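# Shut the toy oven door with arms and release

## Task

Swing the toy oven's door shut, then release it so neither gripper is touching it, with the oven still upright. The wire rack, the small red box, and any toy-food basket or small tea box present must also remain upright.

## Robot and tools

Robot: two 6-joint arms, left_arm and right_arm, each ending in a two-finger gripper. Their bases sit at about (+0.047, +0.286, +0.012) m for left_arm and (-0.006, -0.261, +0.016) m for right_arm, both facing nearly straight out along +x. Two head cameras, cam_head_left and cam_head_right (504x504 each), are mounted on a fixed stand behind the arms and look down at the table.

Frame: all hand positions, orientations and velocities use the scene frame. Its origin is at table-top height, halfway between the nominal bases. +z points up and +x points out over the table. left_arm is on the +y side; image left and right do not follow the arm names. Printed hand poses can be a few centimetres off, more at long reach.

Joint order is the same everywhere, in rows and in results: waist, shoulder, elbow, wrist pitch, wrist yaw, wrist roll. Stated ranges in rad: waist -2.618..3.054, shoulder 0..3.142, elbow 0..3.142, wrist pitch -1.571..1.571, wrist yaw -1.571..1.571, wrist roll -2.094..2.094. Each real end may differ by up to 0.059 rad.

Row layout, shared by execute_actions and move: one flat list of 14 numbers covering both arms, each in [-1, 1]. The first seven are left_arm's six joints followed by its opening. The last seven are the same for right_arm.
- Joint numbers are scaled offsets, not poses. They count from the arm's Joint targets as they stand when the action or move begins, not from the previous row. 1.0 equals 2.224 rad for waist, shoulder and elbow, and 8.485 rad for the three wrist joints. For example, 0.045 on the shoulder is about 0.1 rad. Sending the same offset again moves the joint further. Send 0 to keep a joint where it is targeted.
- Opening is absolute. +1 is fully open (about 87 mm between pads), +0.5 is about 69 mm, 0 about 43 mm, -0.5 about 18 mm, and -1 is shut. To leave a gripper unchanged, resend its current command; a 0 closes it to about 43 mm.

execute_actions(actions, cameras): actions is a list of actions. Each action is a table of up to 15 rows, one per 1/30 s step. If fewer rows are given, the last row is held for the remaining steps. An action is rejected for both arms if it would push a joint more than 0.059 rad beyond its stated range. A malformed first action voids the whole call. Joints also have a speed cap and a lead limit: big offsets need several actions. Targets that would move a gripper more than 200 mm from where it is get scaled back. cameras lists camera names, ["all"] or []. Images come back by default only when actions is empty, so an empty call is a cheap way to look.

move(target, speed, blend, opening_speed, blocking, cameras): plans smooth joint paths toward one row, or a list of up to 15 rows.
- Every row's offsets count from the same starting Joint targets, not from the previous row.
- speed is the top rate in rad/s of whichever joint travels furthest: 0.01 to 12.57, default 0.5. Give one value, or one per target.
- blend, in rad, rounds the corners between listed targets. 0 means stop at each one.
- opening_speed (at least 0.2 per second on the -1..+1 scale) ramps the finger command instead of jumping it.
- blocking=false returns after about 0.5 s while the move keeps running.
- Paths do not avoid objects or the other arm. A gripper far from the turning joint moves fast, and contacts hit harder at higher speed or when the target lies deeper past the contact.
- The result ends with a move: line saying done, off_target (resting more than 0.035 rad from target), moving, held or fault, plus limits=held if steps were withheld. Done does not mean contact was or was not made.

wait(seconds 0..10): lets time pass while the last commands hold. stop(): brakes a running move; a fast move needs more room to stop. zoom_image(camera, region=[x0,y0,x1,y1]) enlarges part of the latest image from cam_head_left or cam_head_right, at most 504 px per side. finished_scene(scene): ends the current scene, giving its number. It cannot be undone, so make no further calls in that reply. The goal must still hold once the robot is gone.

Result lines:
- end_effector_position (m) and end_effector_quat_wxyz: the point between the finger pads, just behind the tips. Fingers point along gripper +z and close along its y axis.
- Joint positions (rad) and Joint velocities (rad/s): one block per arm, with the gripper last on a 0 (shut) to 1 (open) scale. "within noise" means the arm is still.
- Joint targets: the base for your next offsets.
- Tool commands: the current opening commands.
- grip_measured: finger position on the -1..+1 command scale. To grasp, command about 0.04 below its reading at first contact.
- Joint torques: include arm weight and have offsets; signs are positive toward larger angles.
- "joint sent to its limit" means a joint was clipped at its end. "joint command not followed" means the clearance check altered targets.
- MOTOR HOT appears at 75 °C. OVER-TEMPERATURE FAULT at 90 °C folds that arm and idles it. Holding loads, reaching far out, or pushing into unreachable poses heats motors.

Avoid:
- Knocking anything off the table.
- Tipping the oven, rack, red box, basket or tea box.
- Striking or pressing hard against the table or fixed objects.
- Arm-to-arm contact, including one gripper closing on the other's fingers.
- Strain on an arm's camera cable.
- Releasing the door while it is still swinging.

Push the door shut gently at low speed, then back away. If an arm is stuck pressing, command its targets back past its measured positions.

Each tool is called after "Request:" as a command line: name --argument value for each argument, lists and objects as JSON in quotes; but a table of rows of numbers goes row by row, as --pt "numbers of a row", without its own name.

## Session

Request:
execute_actions --actions '[]'

Scene clock: 0.00 s.
left_arm: end_effector_position=(+0.4310, +0.2880, +0.3590) grip_measured=+0.990 end_effector_quat_wxyz=(+0.692, +0.005, +0.722, +0.006) | right_arm: end_effector_position=(+0.3680, -0.2740, +0.0492) grip_measured=+1.000 end_effector_quat_wxyz=(+0.534, +0.045, +0.844, -0.003)
Joint positions: left_arm=[-0.006 1.06 1.042 -0.026 0.002 0.016 0.995] | right_arm=[-0.091 1.541 0.388 0.709 0.027 0.06 1]
Joint velocities: within noise
Joint torques (N m): no reading
Motor temperatures (°C): left_arm=[25 27 29 28 27 29 29] | right_arm=[27 27 30 27 25 26 28]
Heat: left arm: 29 °C; right arm: 30 °C.
Joint targets: left_arm=[-0.006 1.057 1.052 -0.023 0.002 0.016] | right_arm=[-0.091 1.538 0.393 0.700 0.027 0.061]
Tool commands: left_gripper/opening=+1.0 right_gripper/opening=+1.0

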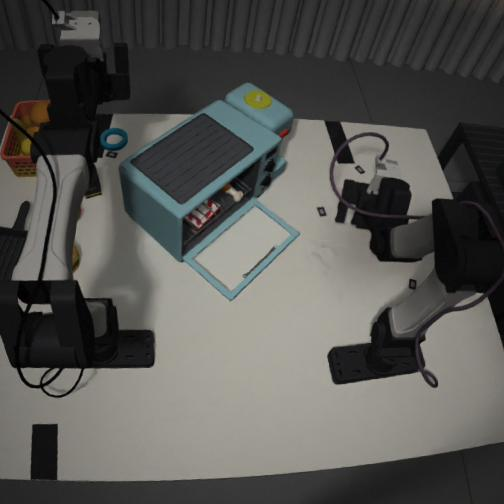

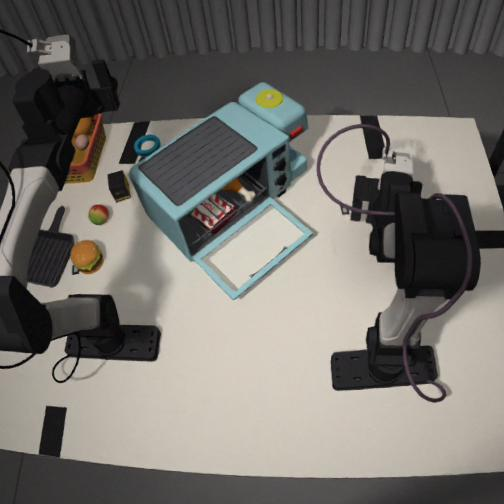

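Request:
zoom_image --camera "cam_head_left" --region '[175, 190, 305, 320]'

Request:
zoom_image --camera "cam_head_right" --region '[185, 190, 315, 320]'

Scaled by 3.877 from the camera's 504x504 image, which has a finer 720x720 frame.

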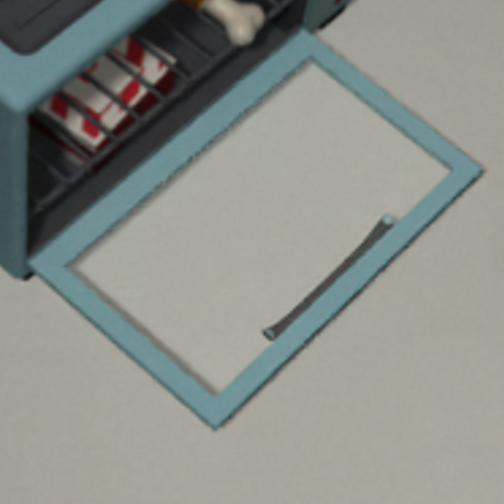

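Scaled by 3.877 from the camera's 504x504 image, which has a finer 720x720 frame.

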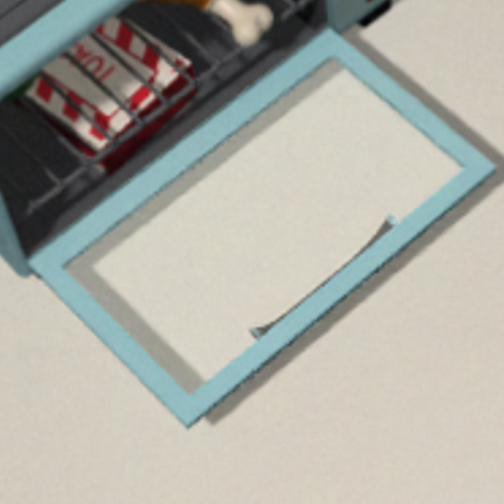

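Request:
move --pt "0 0 0 0 0 0 1 0.08588 -0.15198 0.00315 -0.04714 -0.01497 -0.1109 -1" --pt "0 0 0 0 0 0 1 0.19627 -0.22482 -0.07734 -0.08321 -0.03276 -0.22369 -1" --speed 1.0 --opening_speed 2.0 --blend 0.15 --cameras '["all"]'

Request:
zoom_image --camera "cam_head_left" --region '[255, 205, 335, 285]'

Request:
zoom_image --camera "cam_head_right" --region '[265, 205, 345, 285]'

Scene clock: 13.47 s.
left_arm: end_effector_position=(+0.4310, +0.2880, +0.3590) grip_measured=+0.990 end_effector_quat_wxyz=(+0.692, +0.005, +0.722, +0.006) | right_arm: end_effector_position=(+0.2547, -0.1473, +0.0452) grip_measured=-0.976 end_effector_quat_wxyz=(-0.353, +0.846, -0.368, +0.157)
Joint positions: left_arm=[-0.006 1.06 1.042 -0.026 0.002 0.016 0.995] | right_arm=[0.34 1.052 0.236 0.009 -0.241 -1.823 0.012]
Joint torques (N m): left_arm=[0.24 -3.1 8.44 1.96 0.08 0.02] | right_arm=[0.62 -3.25 5.12 1.56 -0.23 -0.06]
Heat: left arm: 33 °C; right arm: 31 °C.
Joint targets: left_arm=[-0.006 1.057 1.052 -0.023 0.002 0.016] | right_arm=[0.346 1.038 0.220 -0.006 -0.252 -1.837]
move: done

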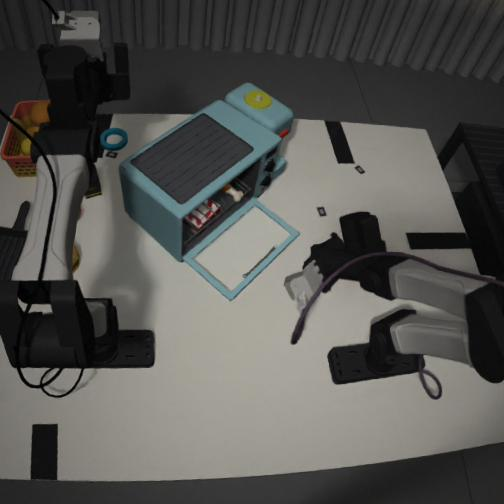

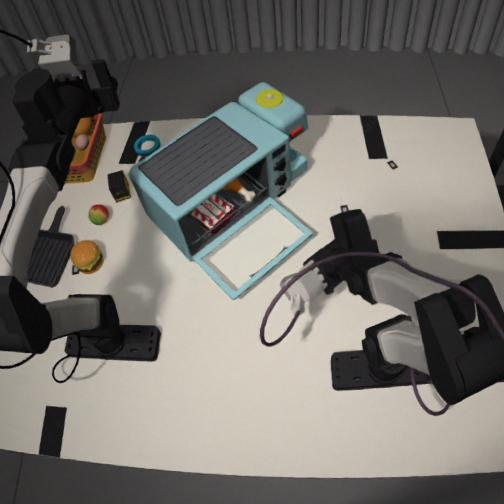

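Scaled by 6.300 from the camera's 504x504 image, which has a finer 720x720 frame.

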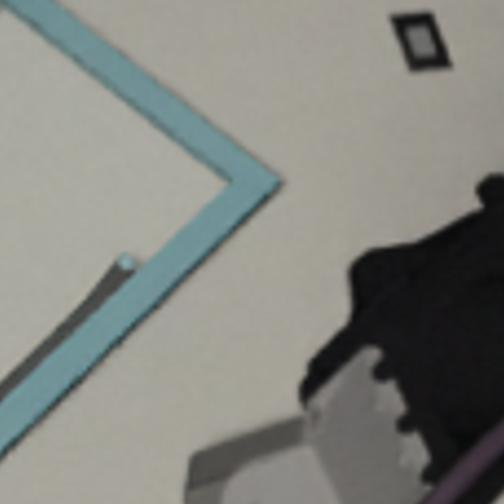

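Scaled by 6.300 from the camera's 504x504 image, which has a finer 720x720 frame.

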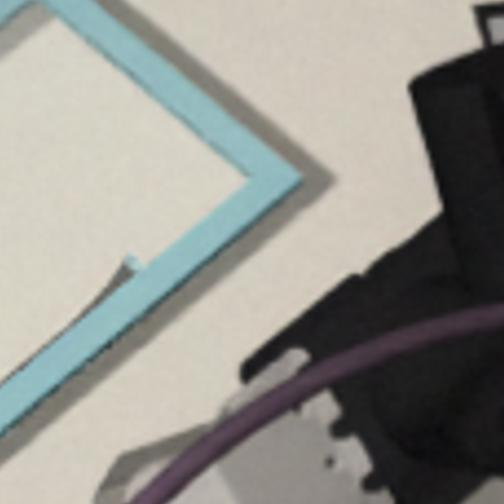

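Request:
move --target '[0, 0, 0, 0, 0, 0, 1, 0.0496, 0.13103, 0.04245, 0.02864, 0.01087, 0.01283, -1]' --speed 0.4 --cameras '["all"]'

Request:
zoom_image --camera "cam_head_left" --region '[265, 205, 335, 275]'

Request:
zoom_image --camera "cam_head_right" --region '[275, 205, 345, 275]'

Scene clock: 20.17 s.
left_arm: end_effector_position=(+0.4310, +0.2880, +0.3590) grip_measured=+0.990 end_effector_quat_wxyz=(+0.692, +0.005, +0.722, +0.006) | right_arm: end_effector_position=(+0.2750, -0.1162, +0.0315) grip_measured=-0.976 end_effector_quat_wxyz=(-0.354, +0.846, -0.366, +0.156)
Joint positions: left_arm=[-0.006 1.06 1.042 -0.026 0.002 0.016 0.995] | right_arm=[0.45 1.315 0.29 0.234 -0.167 -1.744 0.012]
Joint torques (N m): left_arm=[0.2 -3.12 8.46 1.94 0.08 0.01] | right_arm=[0.44 -2.3 7.53 1.77 -0.06 0.26]
Motor temperatures (°C): left_arm=[25 28 34 31 27 29 29] | right_arm=[27 28 32 30 25 26 28]
Heat: left arm: 34 °C; right arm: 32 °C.
Joint targets: left_arm=[-0.006 1.057 1.052 -0.023 0.002 0.016] | right_arm=[0.456 1.329 0.315 0.237 -0.159 -1.728]
move: done

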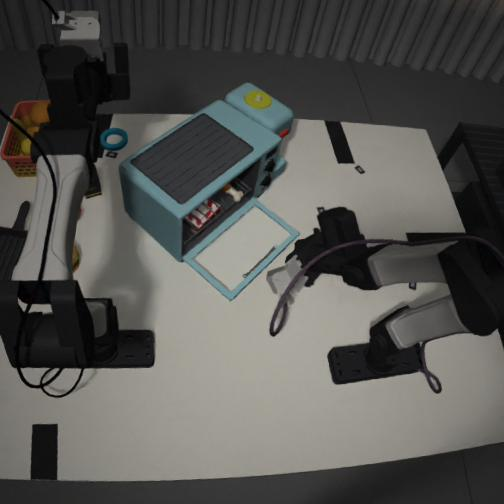

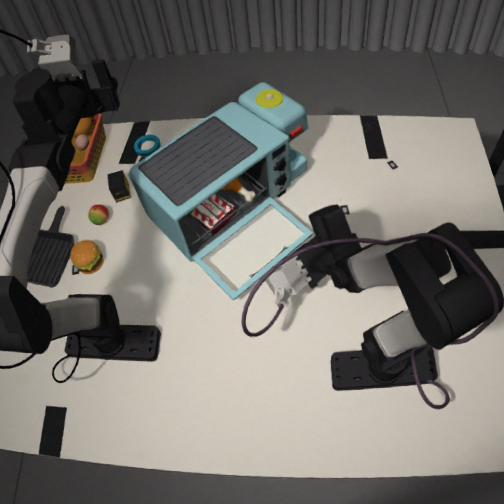

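Scaled by 7.200 from the camera's 504x504 image, which has a finer 720x720 frame.

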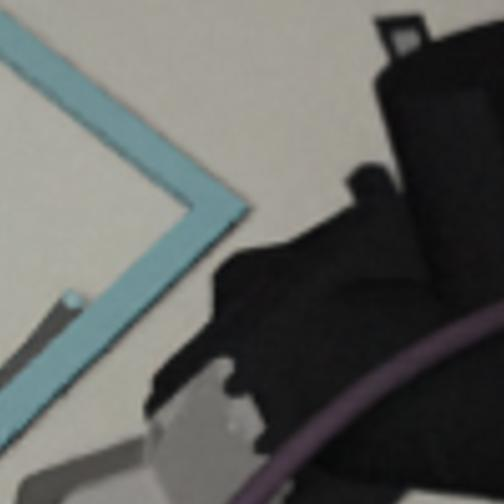

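Scaled by 7.200 from the camera's 504x504 image, which has a finer 720x720 frame.

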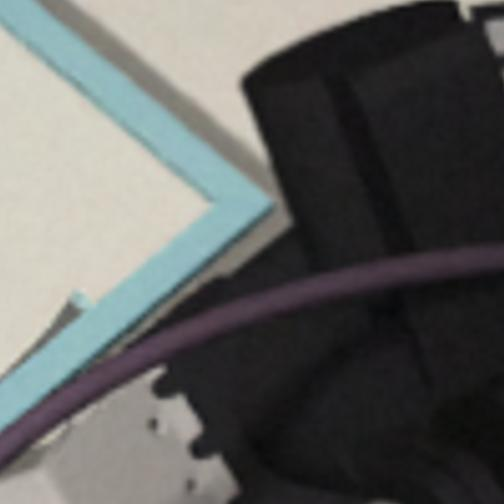

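Request:
move --pt "0 0 0 0 0 0 1 0.00872 0.03494 0.02329 0.0025 0.00136 0.00185 -1" --pt "0 0 0 0 0 0 1 0.01313 -0.02235 0.07729 -0.02753 0.00247 0.0024 -1" --speed '[0.12, 0.2]' --blend 0.015 --cameras '["all"]'

Request:
zoom_image --camera "cam_head_left" --region '[215, 185, 335, 305]'

Request:
zoom_image --camera "cam_head_right" --region '[225, 185, 345, 305]'

Scene clock: 23.70 s.
left_arm: end_effector_position=(+0.4310, +0.2880, +0.3590) grip_measured=+0.990 end_effector_quat_wxyz=(+0.692, +0.005, +0.722, +0.006) | right_arm: end_effector_position=(+0.2835, -0.1069, +0.0514) grip_measured=-0.976 end_effector_quat_wxyz=(-0.325, +0.856, -0.377, +0.139)
Joint positions: left_arm=[-0.006 1.06 1.042 -0.026 0.002 0.016 0.995] | right_arm=[0.477 1.304 0.451 -0.007 -0.14 -1.72 0.012]
Joint torques (N m): left_arm=[0.25 -3.11 8.44 1.96 0.08 0.01] | right_arm=[0.65 -6.65 9.02 1.75 -0.09 0.19]
Heat: left arm: 35 °C; right arm: 32 °C.
Joint targets: left_arm=[-0.006 1.057 1.052 -0.023 0.002 0.016] | right_arm=[0.485 1.280 0.487 0.004 -0.138 -1.708]
move: off_target (right_arm); right_arm: the elbow is farthest, 0.036 rad from its target

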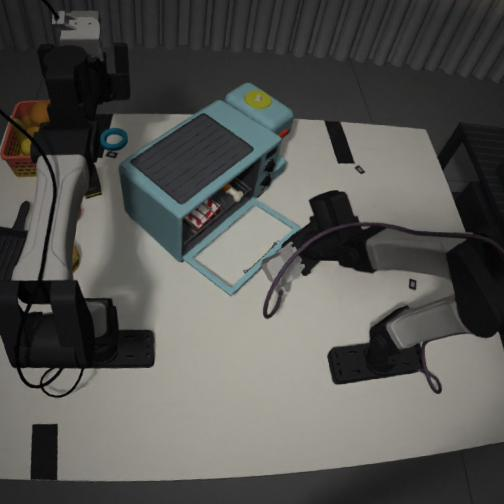

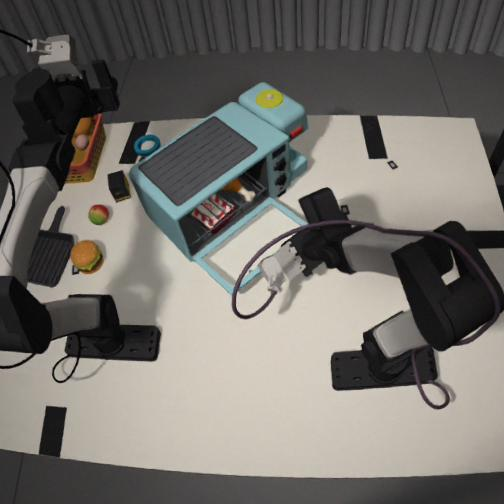

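Scaled by 4.200 from the camera's 504x504 image, which has a finer 720x720 frame.

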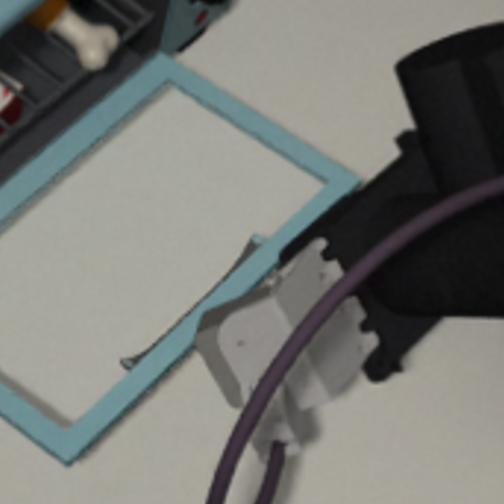

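Scaled by 4.200 from the camera's 504x504 image, which has a finer 720x720 frame.

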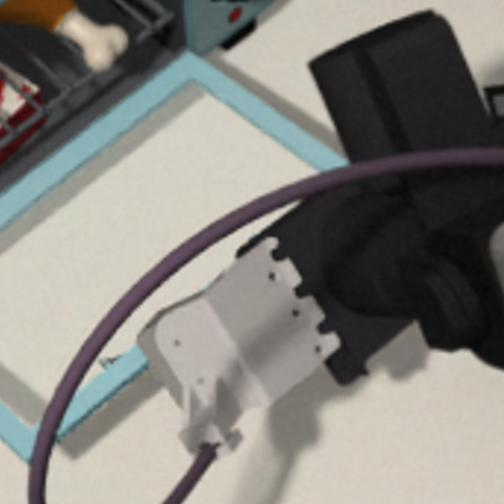

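Request:
move --pt "0 0 0 0 0 0 1 0.00926 0.00899 0.08629 -0.02808 0.00275 0.00054 -1" --pt "0 0 0 0 0 0 1 0.02329 0.08152 0.23143 -0.06365 0.00694 0.00204 -1" --speed 0.3 --blend 0.06 --cameras '["all"]'

Request:
zoom_image --camera "cam_head_left" --region '[205, 150, 335, 280]'

Request:
zoom_image --camera "cam_head_right" --region '[215, 150, 345, 280]'

Scene clock: 30.13 s.
left_arm: end_effector_position=(+0.4310, +0.2880, +0.3590) grip_measured=+0.990 end_effector_quat_wxyz=(+0.692, +0.005, +0.722, +0.006) | right_arm: end_effector_position=(+0.3190, -0.0741, +0.1256) grip_measured=-0.976 end_effector_quat_wxyz=(-0.262, +0.879, -0.382, +0.115)
Joint positions: left_arm=[-0.006 1.06 1.042 -0.026 0.002 0.016 0.995] | right_arm=[0.53 1.441 0.972 -0.527 -0.086 -1.705 0.012]
Joint torques (N m): left_arm=[0.27 -3.1 8.42 1.95 0.07 0.01] | right_arm=[0.57 -4.57 9.32 1.32 -0.03 0.23]
Heat: left arm: 36 °C; right arm: 33 °C.
Joint targets: left_arm=[-0.006 1.057 1.052 -0.023 0.002 0.016] | right_arm=[0.537 1.461 1.002 -0.536 -0.079 -1.691]
move: done

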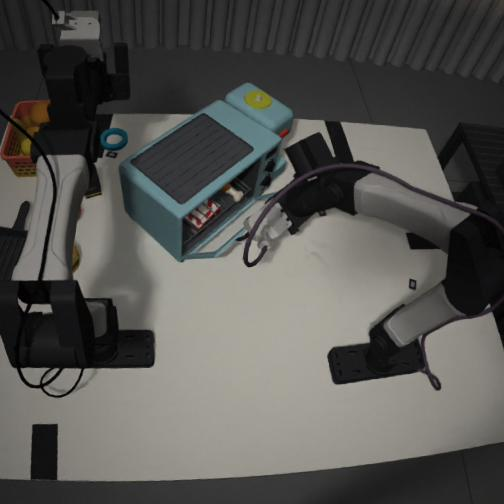

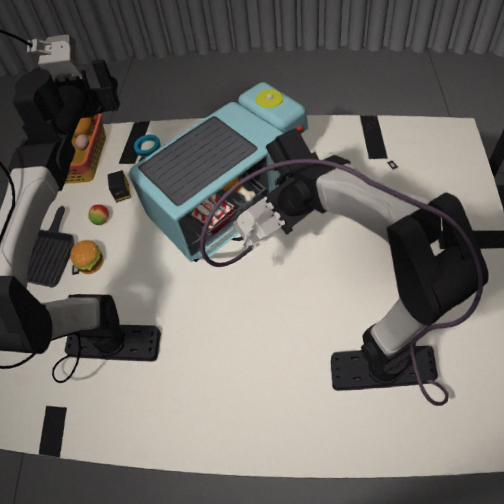

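Scaled by 3.877 from the camera's 504x504 image, which has a finer 720x720 frame.

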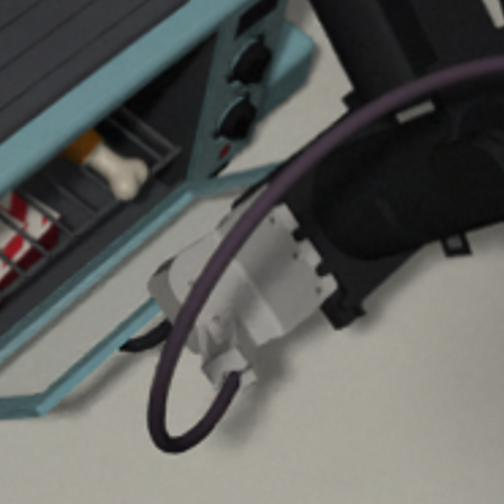

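Scaled by 3.877 from the camera's 504x504 image, which has a finer 720x720 frame.

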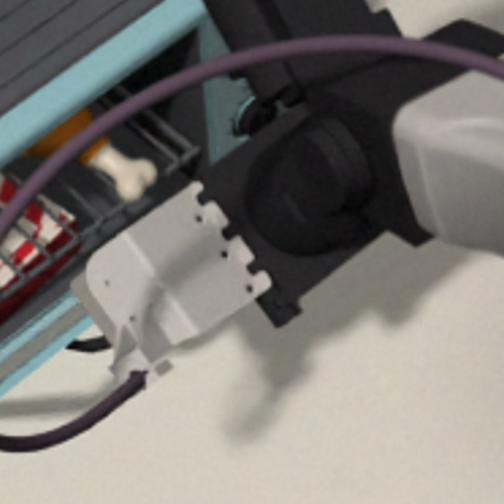

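Request:
move --pt "0 0 0 0 0 0 1 0.01295 0.1103 0.17594 -0.03597 0.00385 0.00166 -1" --pt "0 0 0 0 0 0 1 0.02028 0.20279 0.31304 -0.05985 0.00595 0.00291 -1" --speed '[0.3, 0.2]' --blend 0.05 --cameras '["all"]'

Request:
zoom_image --camera "cam_head_left" --region '[175, 130, 305, 260]'

Request:
zoom_image --camera "cam_head_right" --region '[185, 130, 315, 260]'

Scene clock: 35.37 s.
left_arm: end_effector_position=(+0.4310, +0.2880, +0.3590) grip_measured=+0.990 end_effector_quat_wxyz=(+0.692, +0.005, +0.722, +0.006) | right_arm: end_effector_position=(+0.3670, -0.0284, +0.1510) grip_measured=-0.976 end_effector_quat_wxyz=(-0.149, +0.905, -0.392, +0.065)
Joint positions: left_arm=[-0.006 1.06 1.042 -0.026 0.002 0.016 0.995] | right_arm=[0.576 1.883 1.669 -1.032 -0.036 -1.681 0.012]
Joint torques (N m): left_arm=[0.24 -3.11 8.46 1.95 0.08 0.02] | right_arm=[0.43 -8.38 8.85 0.82 -0.03 0.25]
Heat: left arm: 36 °C; right arm: 34 °C.
Joint targets: left_arm=[-0.006 1.057 1.052 -0.023 0.002 0.016] | right_arm=[0.582 1.912 1.698 -1.044 -0.029 -1.666]
move: done

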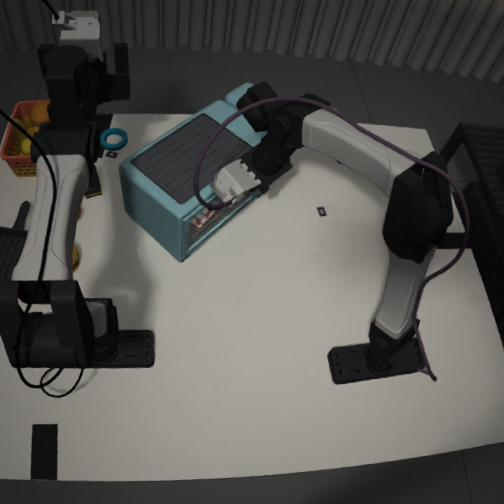

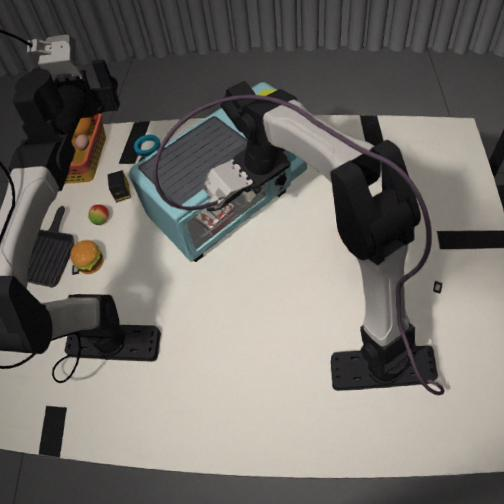

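Scaled by 3.877 from the camera's 504x504 image, which has a finer 720x720 frame.

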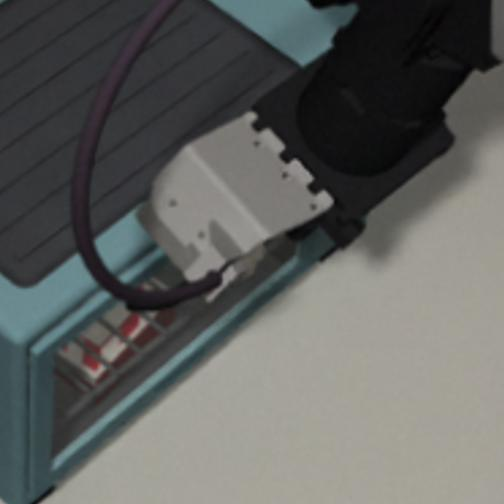

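Scaled by 3.877 from the camera's 504x504 image, which has a finer 720x720 frame.

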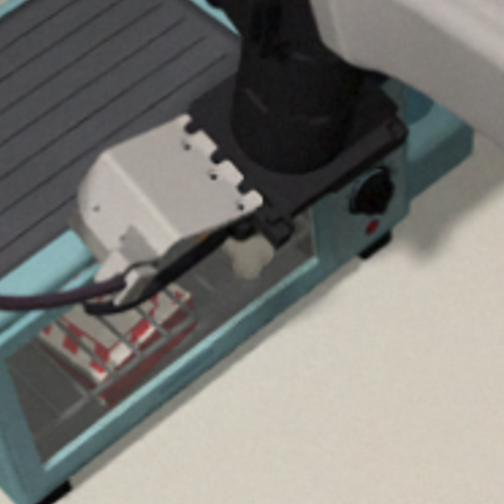

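Request:
zoom_image --camera "cam_head_left" --region '[170, 180, 240, 250]'

Request:
zoom_image --camera "cam_head_right" --region '[180, 190, 250, 260]'

Request:
zoom_image --camera "cam_head_right" --region '[225, 160, 295, 230]'

Scaled by 7.200 from the camera's 504x504 image, which has a finer 720x720 frame.

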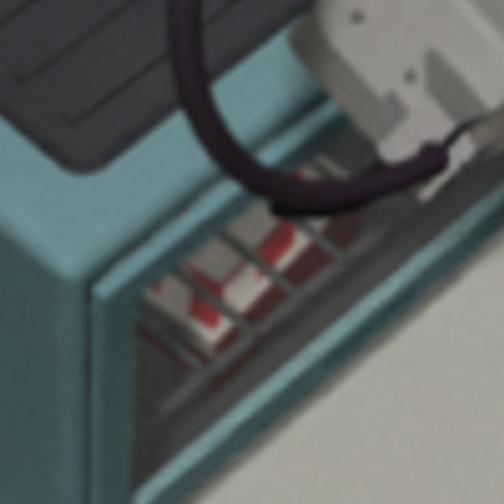

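Scaled by 7.200 from the camera's 504x504 image, which has a finer 720x720 frame.

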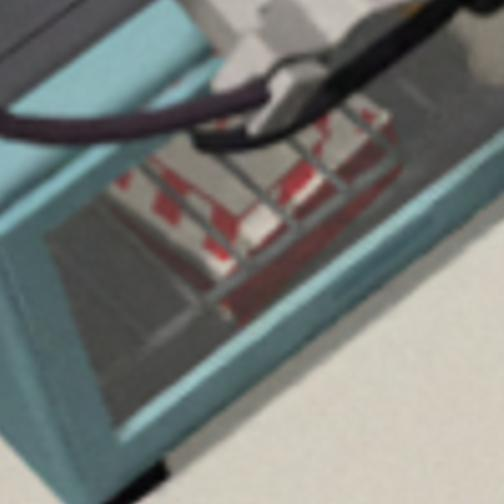

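Scaled by 7.200 from the camera's 504x504 image, which has a finer 720x720 frame.

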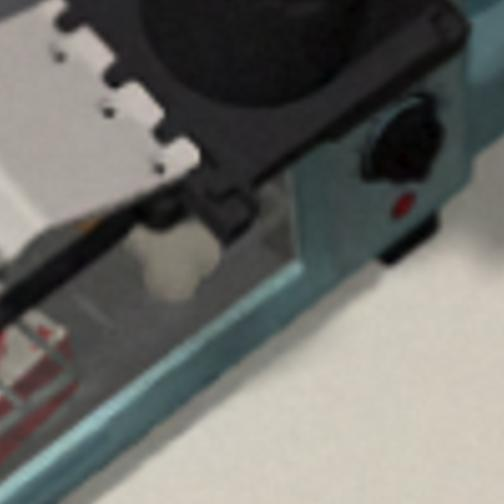

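Request:
move --target '[0, 0, 0, 0, 0, 0, 1, 0.00189, 0.03597, 0.04699, -0.01003, 0.00086, 0.00022, -1]' --speed 0.1 --cameras '["all"]'

Request:
zoom_image --camera "cam_head_left" --region '[170, 180, 240, 250]'

Request:
zoom_image --camera "cam_head_right" --region '[180, 160, 290, 270]'

Scene clock: 38.50 s.
left_arm: end_effector_position=(+0.4310, +0.2880, +0.3590) grip_measured=+0.990 end_effector_quat_wxyz=(+0.692, +0.005, +0.722, +0.006) | right_arm: end_effector_position=(+0.3679, -0.0280, +0.1458) grip_measured=-0.976 end_effector_quat_wxyz=(-0.115, +0.910, -0.395, +0.050)
Joint positions: left_arm=[-0.006 1.06 1.042 -0.026 0.002 0.016 0.995] | right_arm=[0.579 1.96 1.773 -1.134 -0.027 -1.678 0.012]
Joint torques (N m): left_arm=[0.25 -3.1 8.43 1.95 0.08 0.02] | right_arm=[0.73 -8.53 8.98 0.9 -0.03 0.18]
Heat: left arm: 37 °C; right arm: 35 °C.
Joint targets: left_arm=[-0.006 1.057 1.052 -0.023 0.002 0.016] | right_arm=[0.586 1.992 1.803 -1.129 -0.022 -1.664]
move: done

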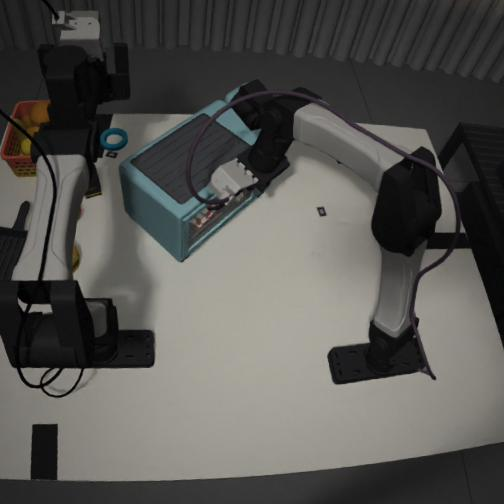

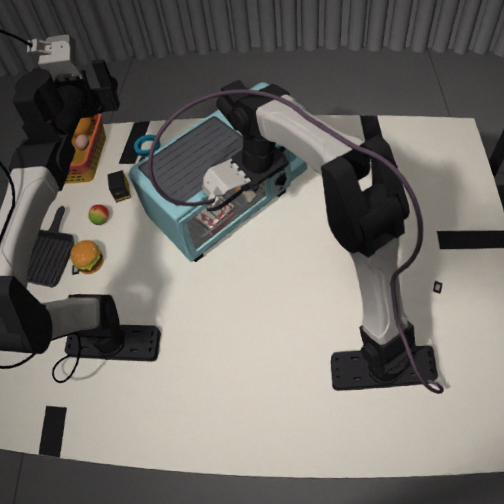

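Scaled by 7.200 from the camera's 504x504 image, which has a finer 720x720 frame.

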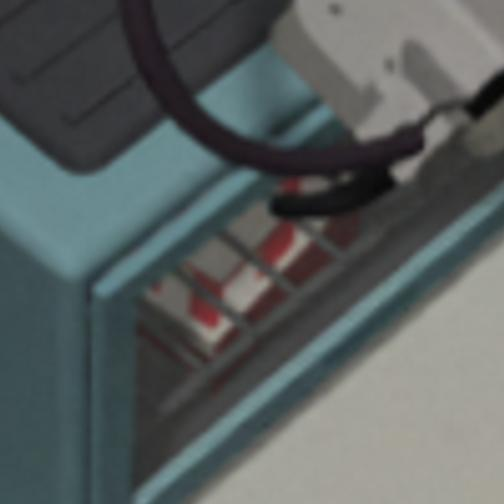

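Scaled by 4.582 from the camera's 504x504 image, which has a finer 720x720 frame.

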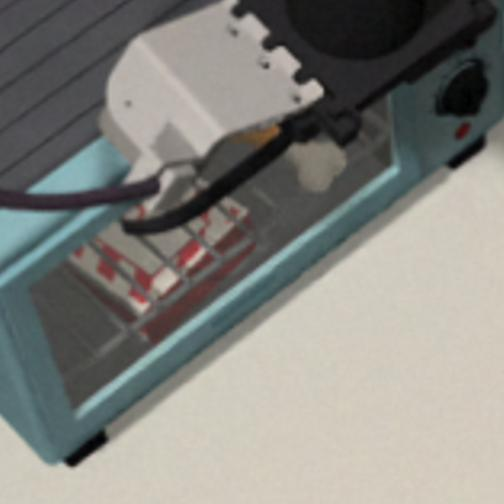

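Request:
move --pt "0 0 0 0 0 0 1 -0.00495 -0.02113 -0.01844 0.00047 -0.00165 -0.00306 -1" --pt "0 0 0 0 0 0 1 -0.01124 -0.09532 -0.09712 0.00943 -0.00283 -0.00436 -1" --speed '[0.2, 0.25]' --blend 0.02 --cameras '["all"]'

Request:
zoom_image --camera "cam_head_left" --region '[170, 140, 290, 260]'

Request:
zoom_image --camera "cam_head_right" --region '[180, 150, 300, 270]'

Scene clock: 42.87 s.
left_arm: end_effector_position=(+0.4310, +0.2880, +0.3590) grip_measured=+0.990 end_effector_quat_wxyz=(+0.692, +0.005, +0.722, +0.006) | right_arm: end_effector_position=(+0.3516, -0.0448, +0.1553) grip_measured=-0.976 end_effector_quat_wxyz=(-0.140, +0.906, -0.395, +0.062)
Joint positions: left_arm=[-0.006 1.06 1.042 -0.026 0.002 0.016 0.995] | right_arm=[0.567 1.815 1.604 -1.055 -0.035 -1.686 0.012]
Joint torques (N m): left_arm=[0.25 -3.08 8.46 1.95 0.08 0.01] | right_arm=[-0.57 -13.75 5.44 0.95 -0.18 -0.12]
Heat: left arm: 37 °C; right arm: 35 °C.
Joint targets: left_arm=[-0.006 1.057 1.052 -0.023 0.002 0.016] | right_arm=[0.561 1.780 1.586 -1.049 -0.045 -1.701]
move: done

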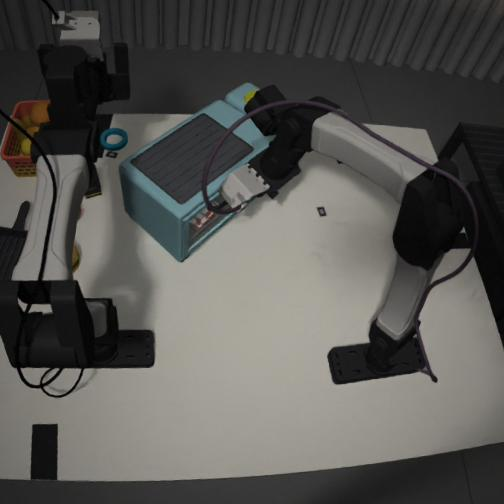

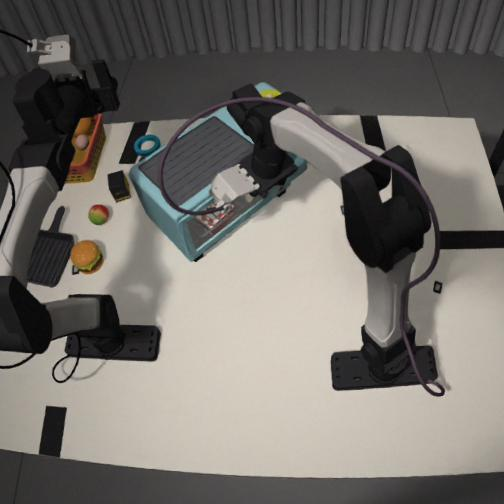

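Scaled by 4.200 from the camera's 504x504 image, which has a finer 720x720 frame.

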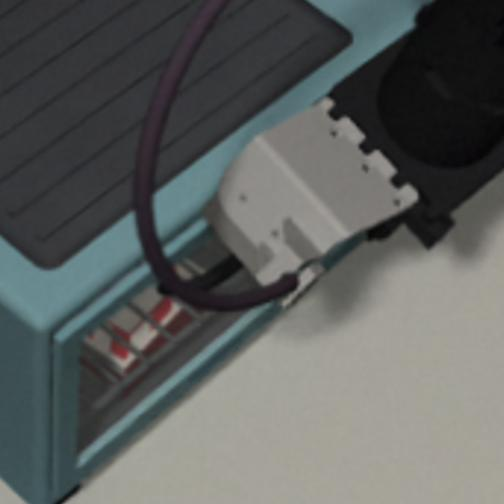

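Scaled by 4.200 from the camera's 504x504 image, which has a finer 720x720 frame.

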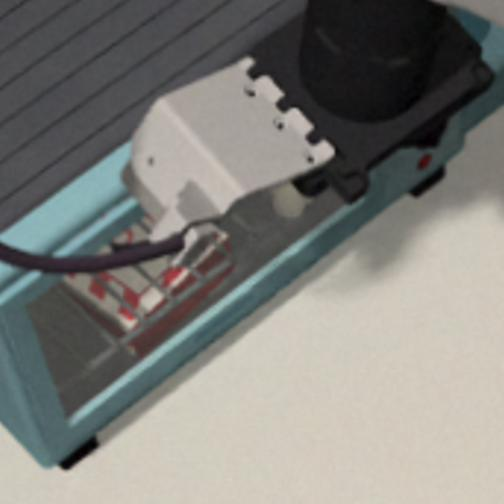

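Request:
move --target '[0, 0, 0, 0, 0, 0, 1, -0.02181, -0.17851, -0.11421, -0.00401, -0.00424, -0.00401, -1]' --speed 0.5 --cameras '["all"]'

Request:
zoom_image --camera "cam_head_left" --region '[165, 130, 295, 260]'

Request:
zoom_image --camera "cam_head_right" --region '[175, 140, 305, 270]'

Scene clock: 44.53 s.
left_arm: end_effector_position=(+0.4310, +0.2880, +0.3590) grip_measured=+0.990 end_effector_quat_wxyz=(+0.692, +0.005, +0.722, +0.006) | right_arm: end_effector_position=(+0.2928, -0.0996, +0.2147) grip_measured=-0.976 end_effector_quat_wxyz=(-0.207, +0.892, -0.391, +0.092)
Joint positions: left_arm=[-0.006 1.06 1.042 -0.026 0.002 0.016 0.995] | right_arm=[0.519 1.398 1.353 -1.073 -0.07 -1.719 0.012]
Joint torques (N m): left_arm=[0.23 -3.15 8.46 1.95 0.08 0.01] | right_arm=[-0.61 -7.46 5.07 1.16 -0.15 -0.13]
Heat: left arm: 37 °C; right arm: 35 °C.
Joint targets: left_arm=[-0.006 1.057 1.052 -0.023 0.002 0.016] | right_arm=[0.513 1.383 1.332 -1.083 -0.081 -1.735]
move: done

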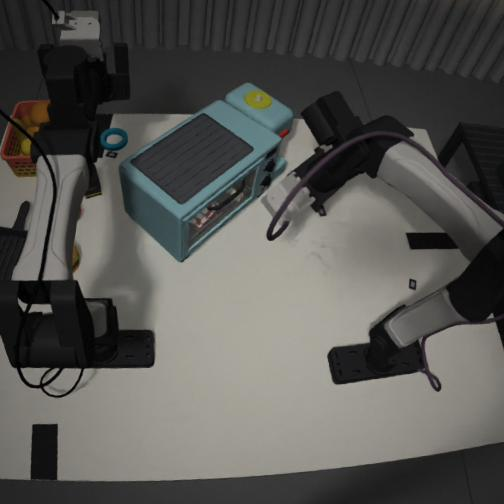

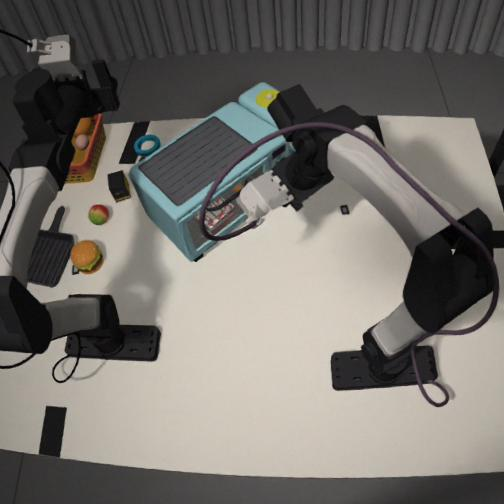

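Scaled by 3.877 from the camera's 504x504 image, which has a finer 720x720 frame.

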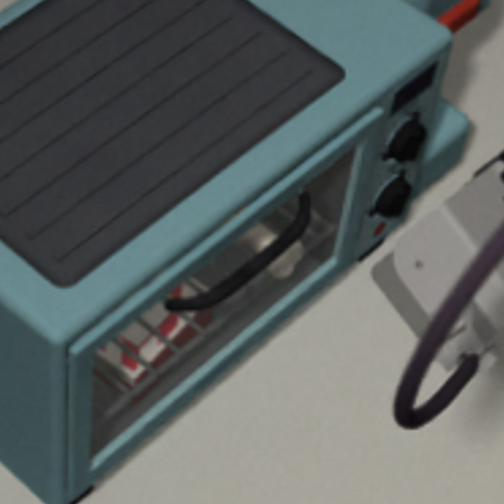

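Scaled by 3.877 from the camera's 504x504 image, which has a finer 720x720 frame.

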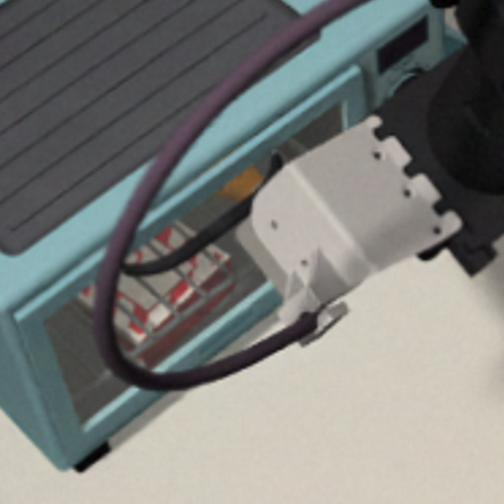

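Request:
finished_scene --scene 2

The scene is finished: the task was done.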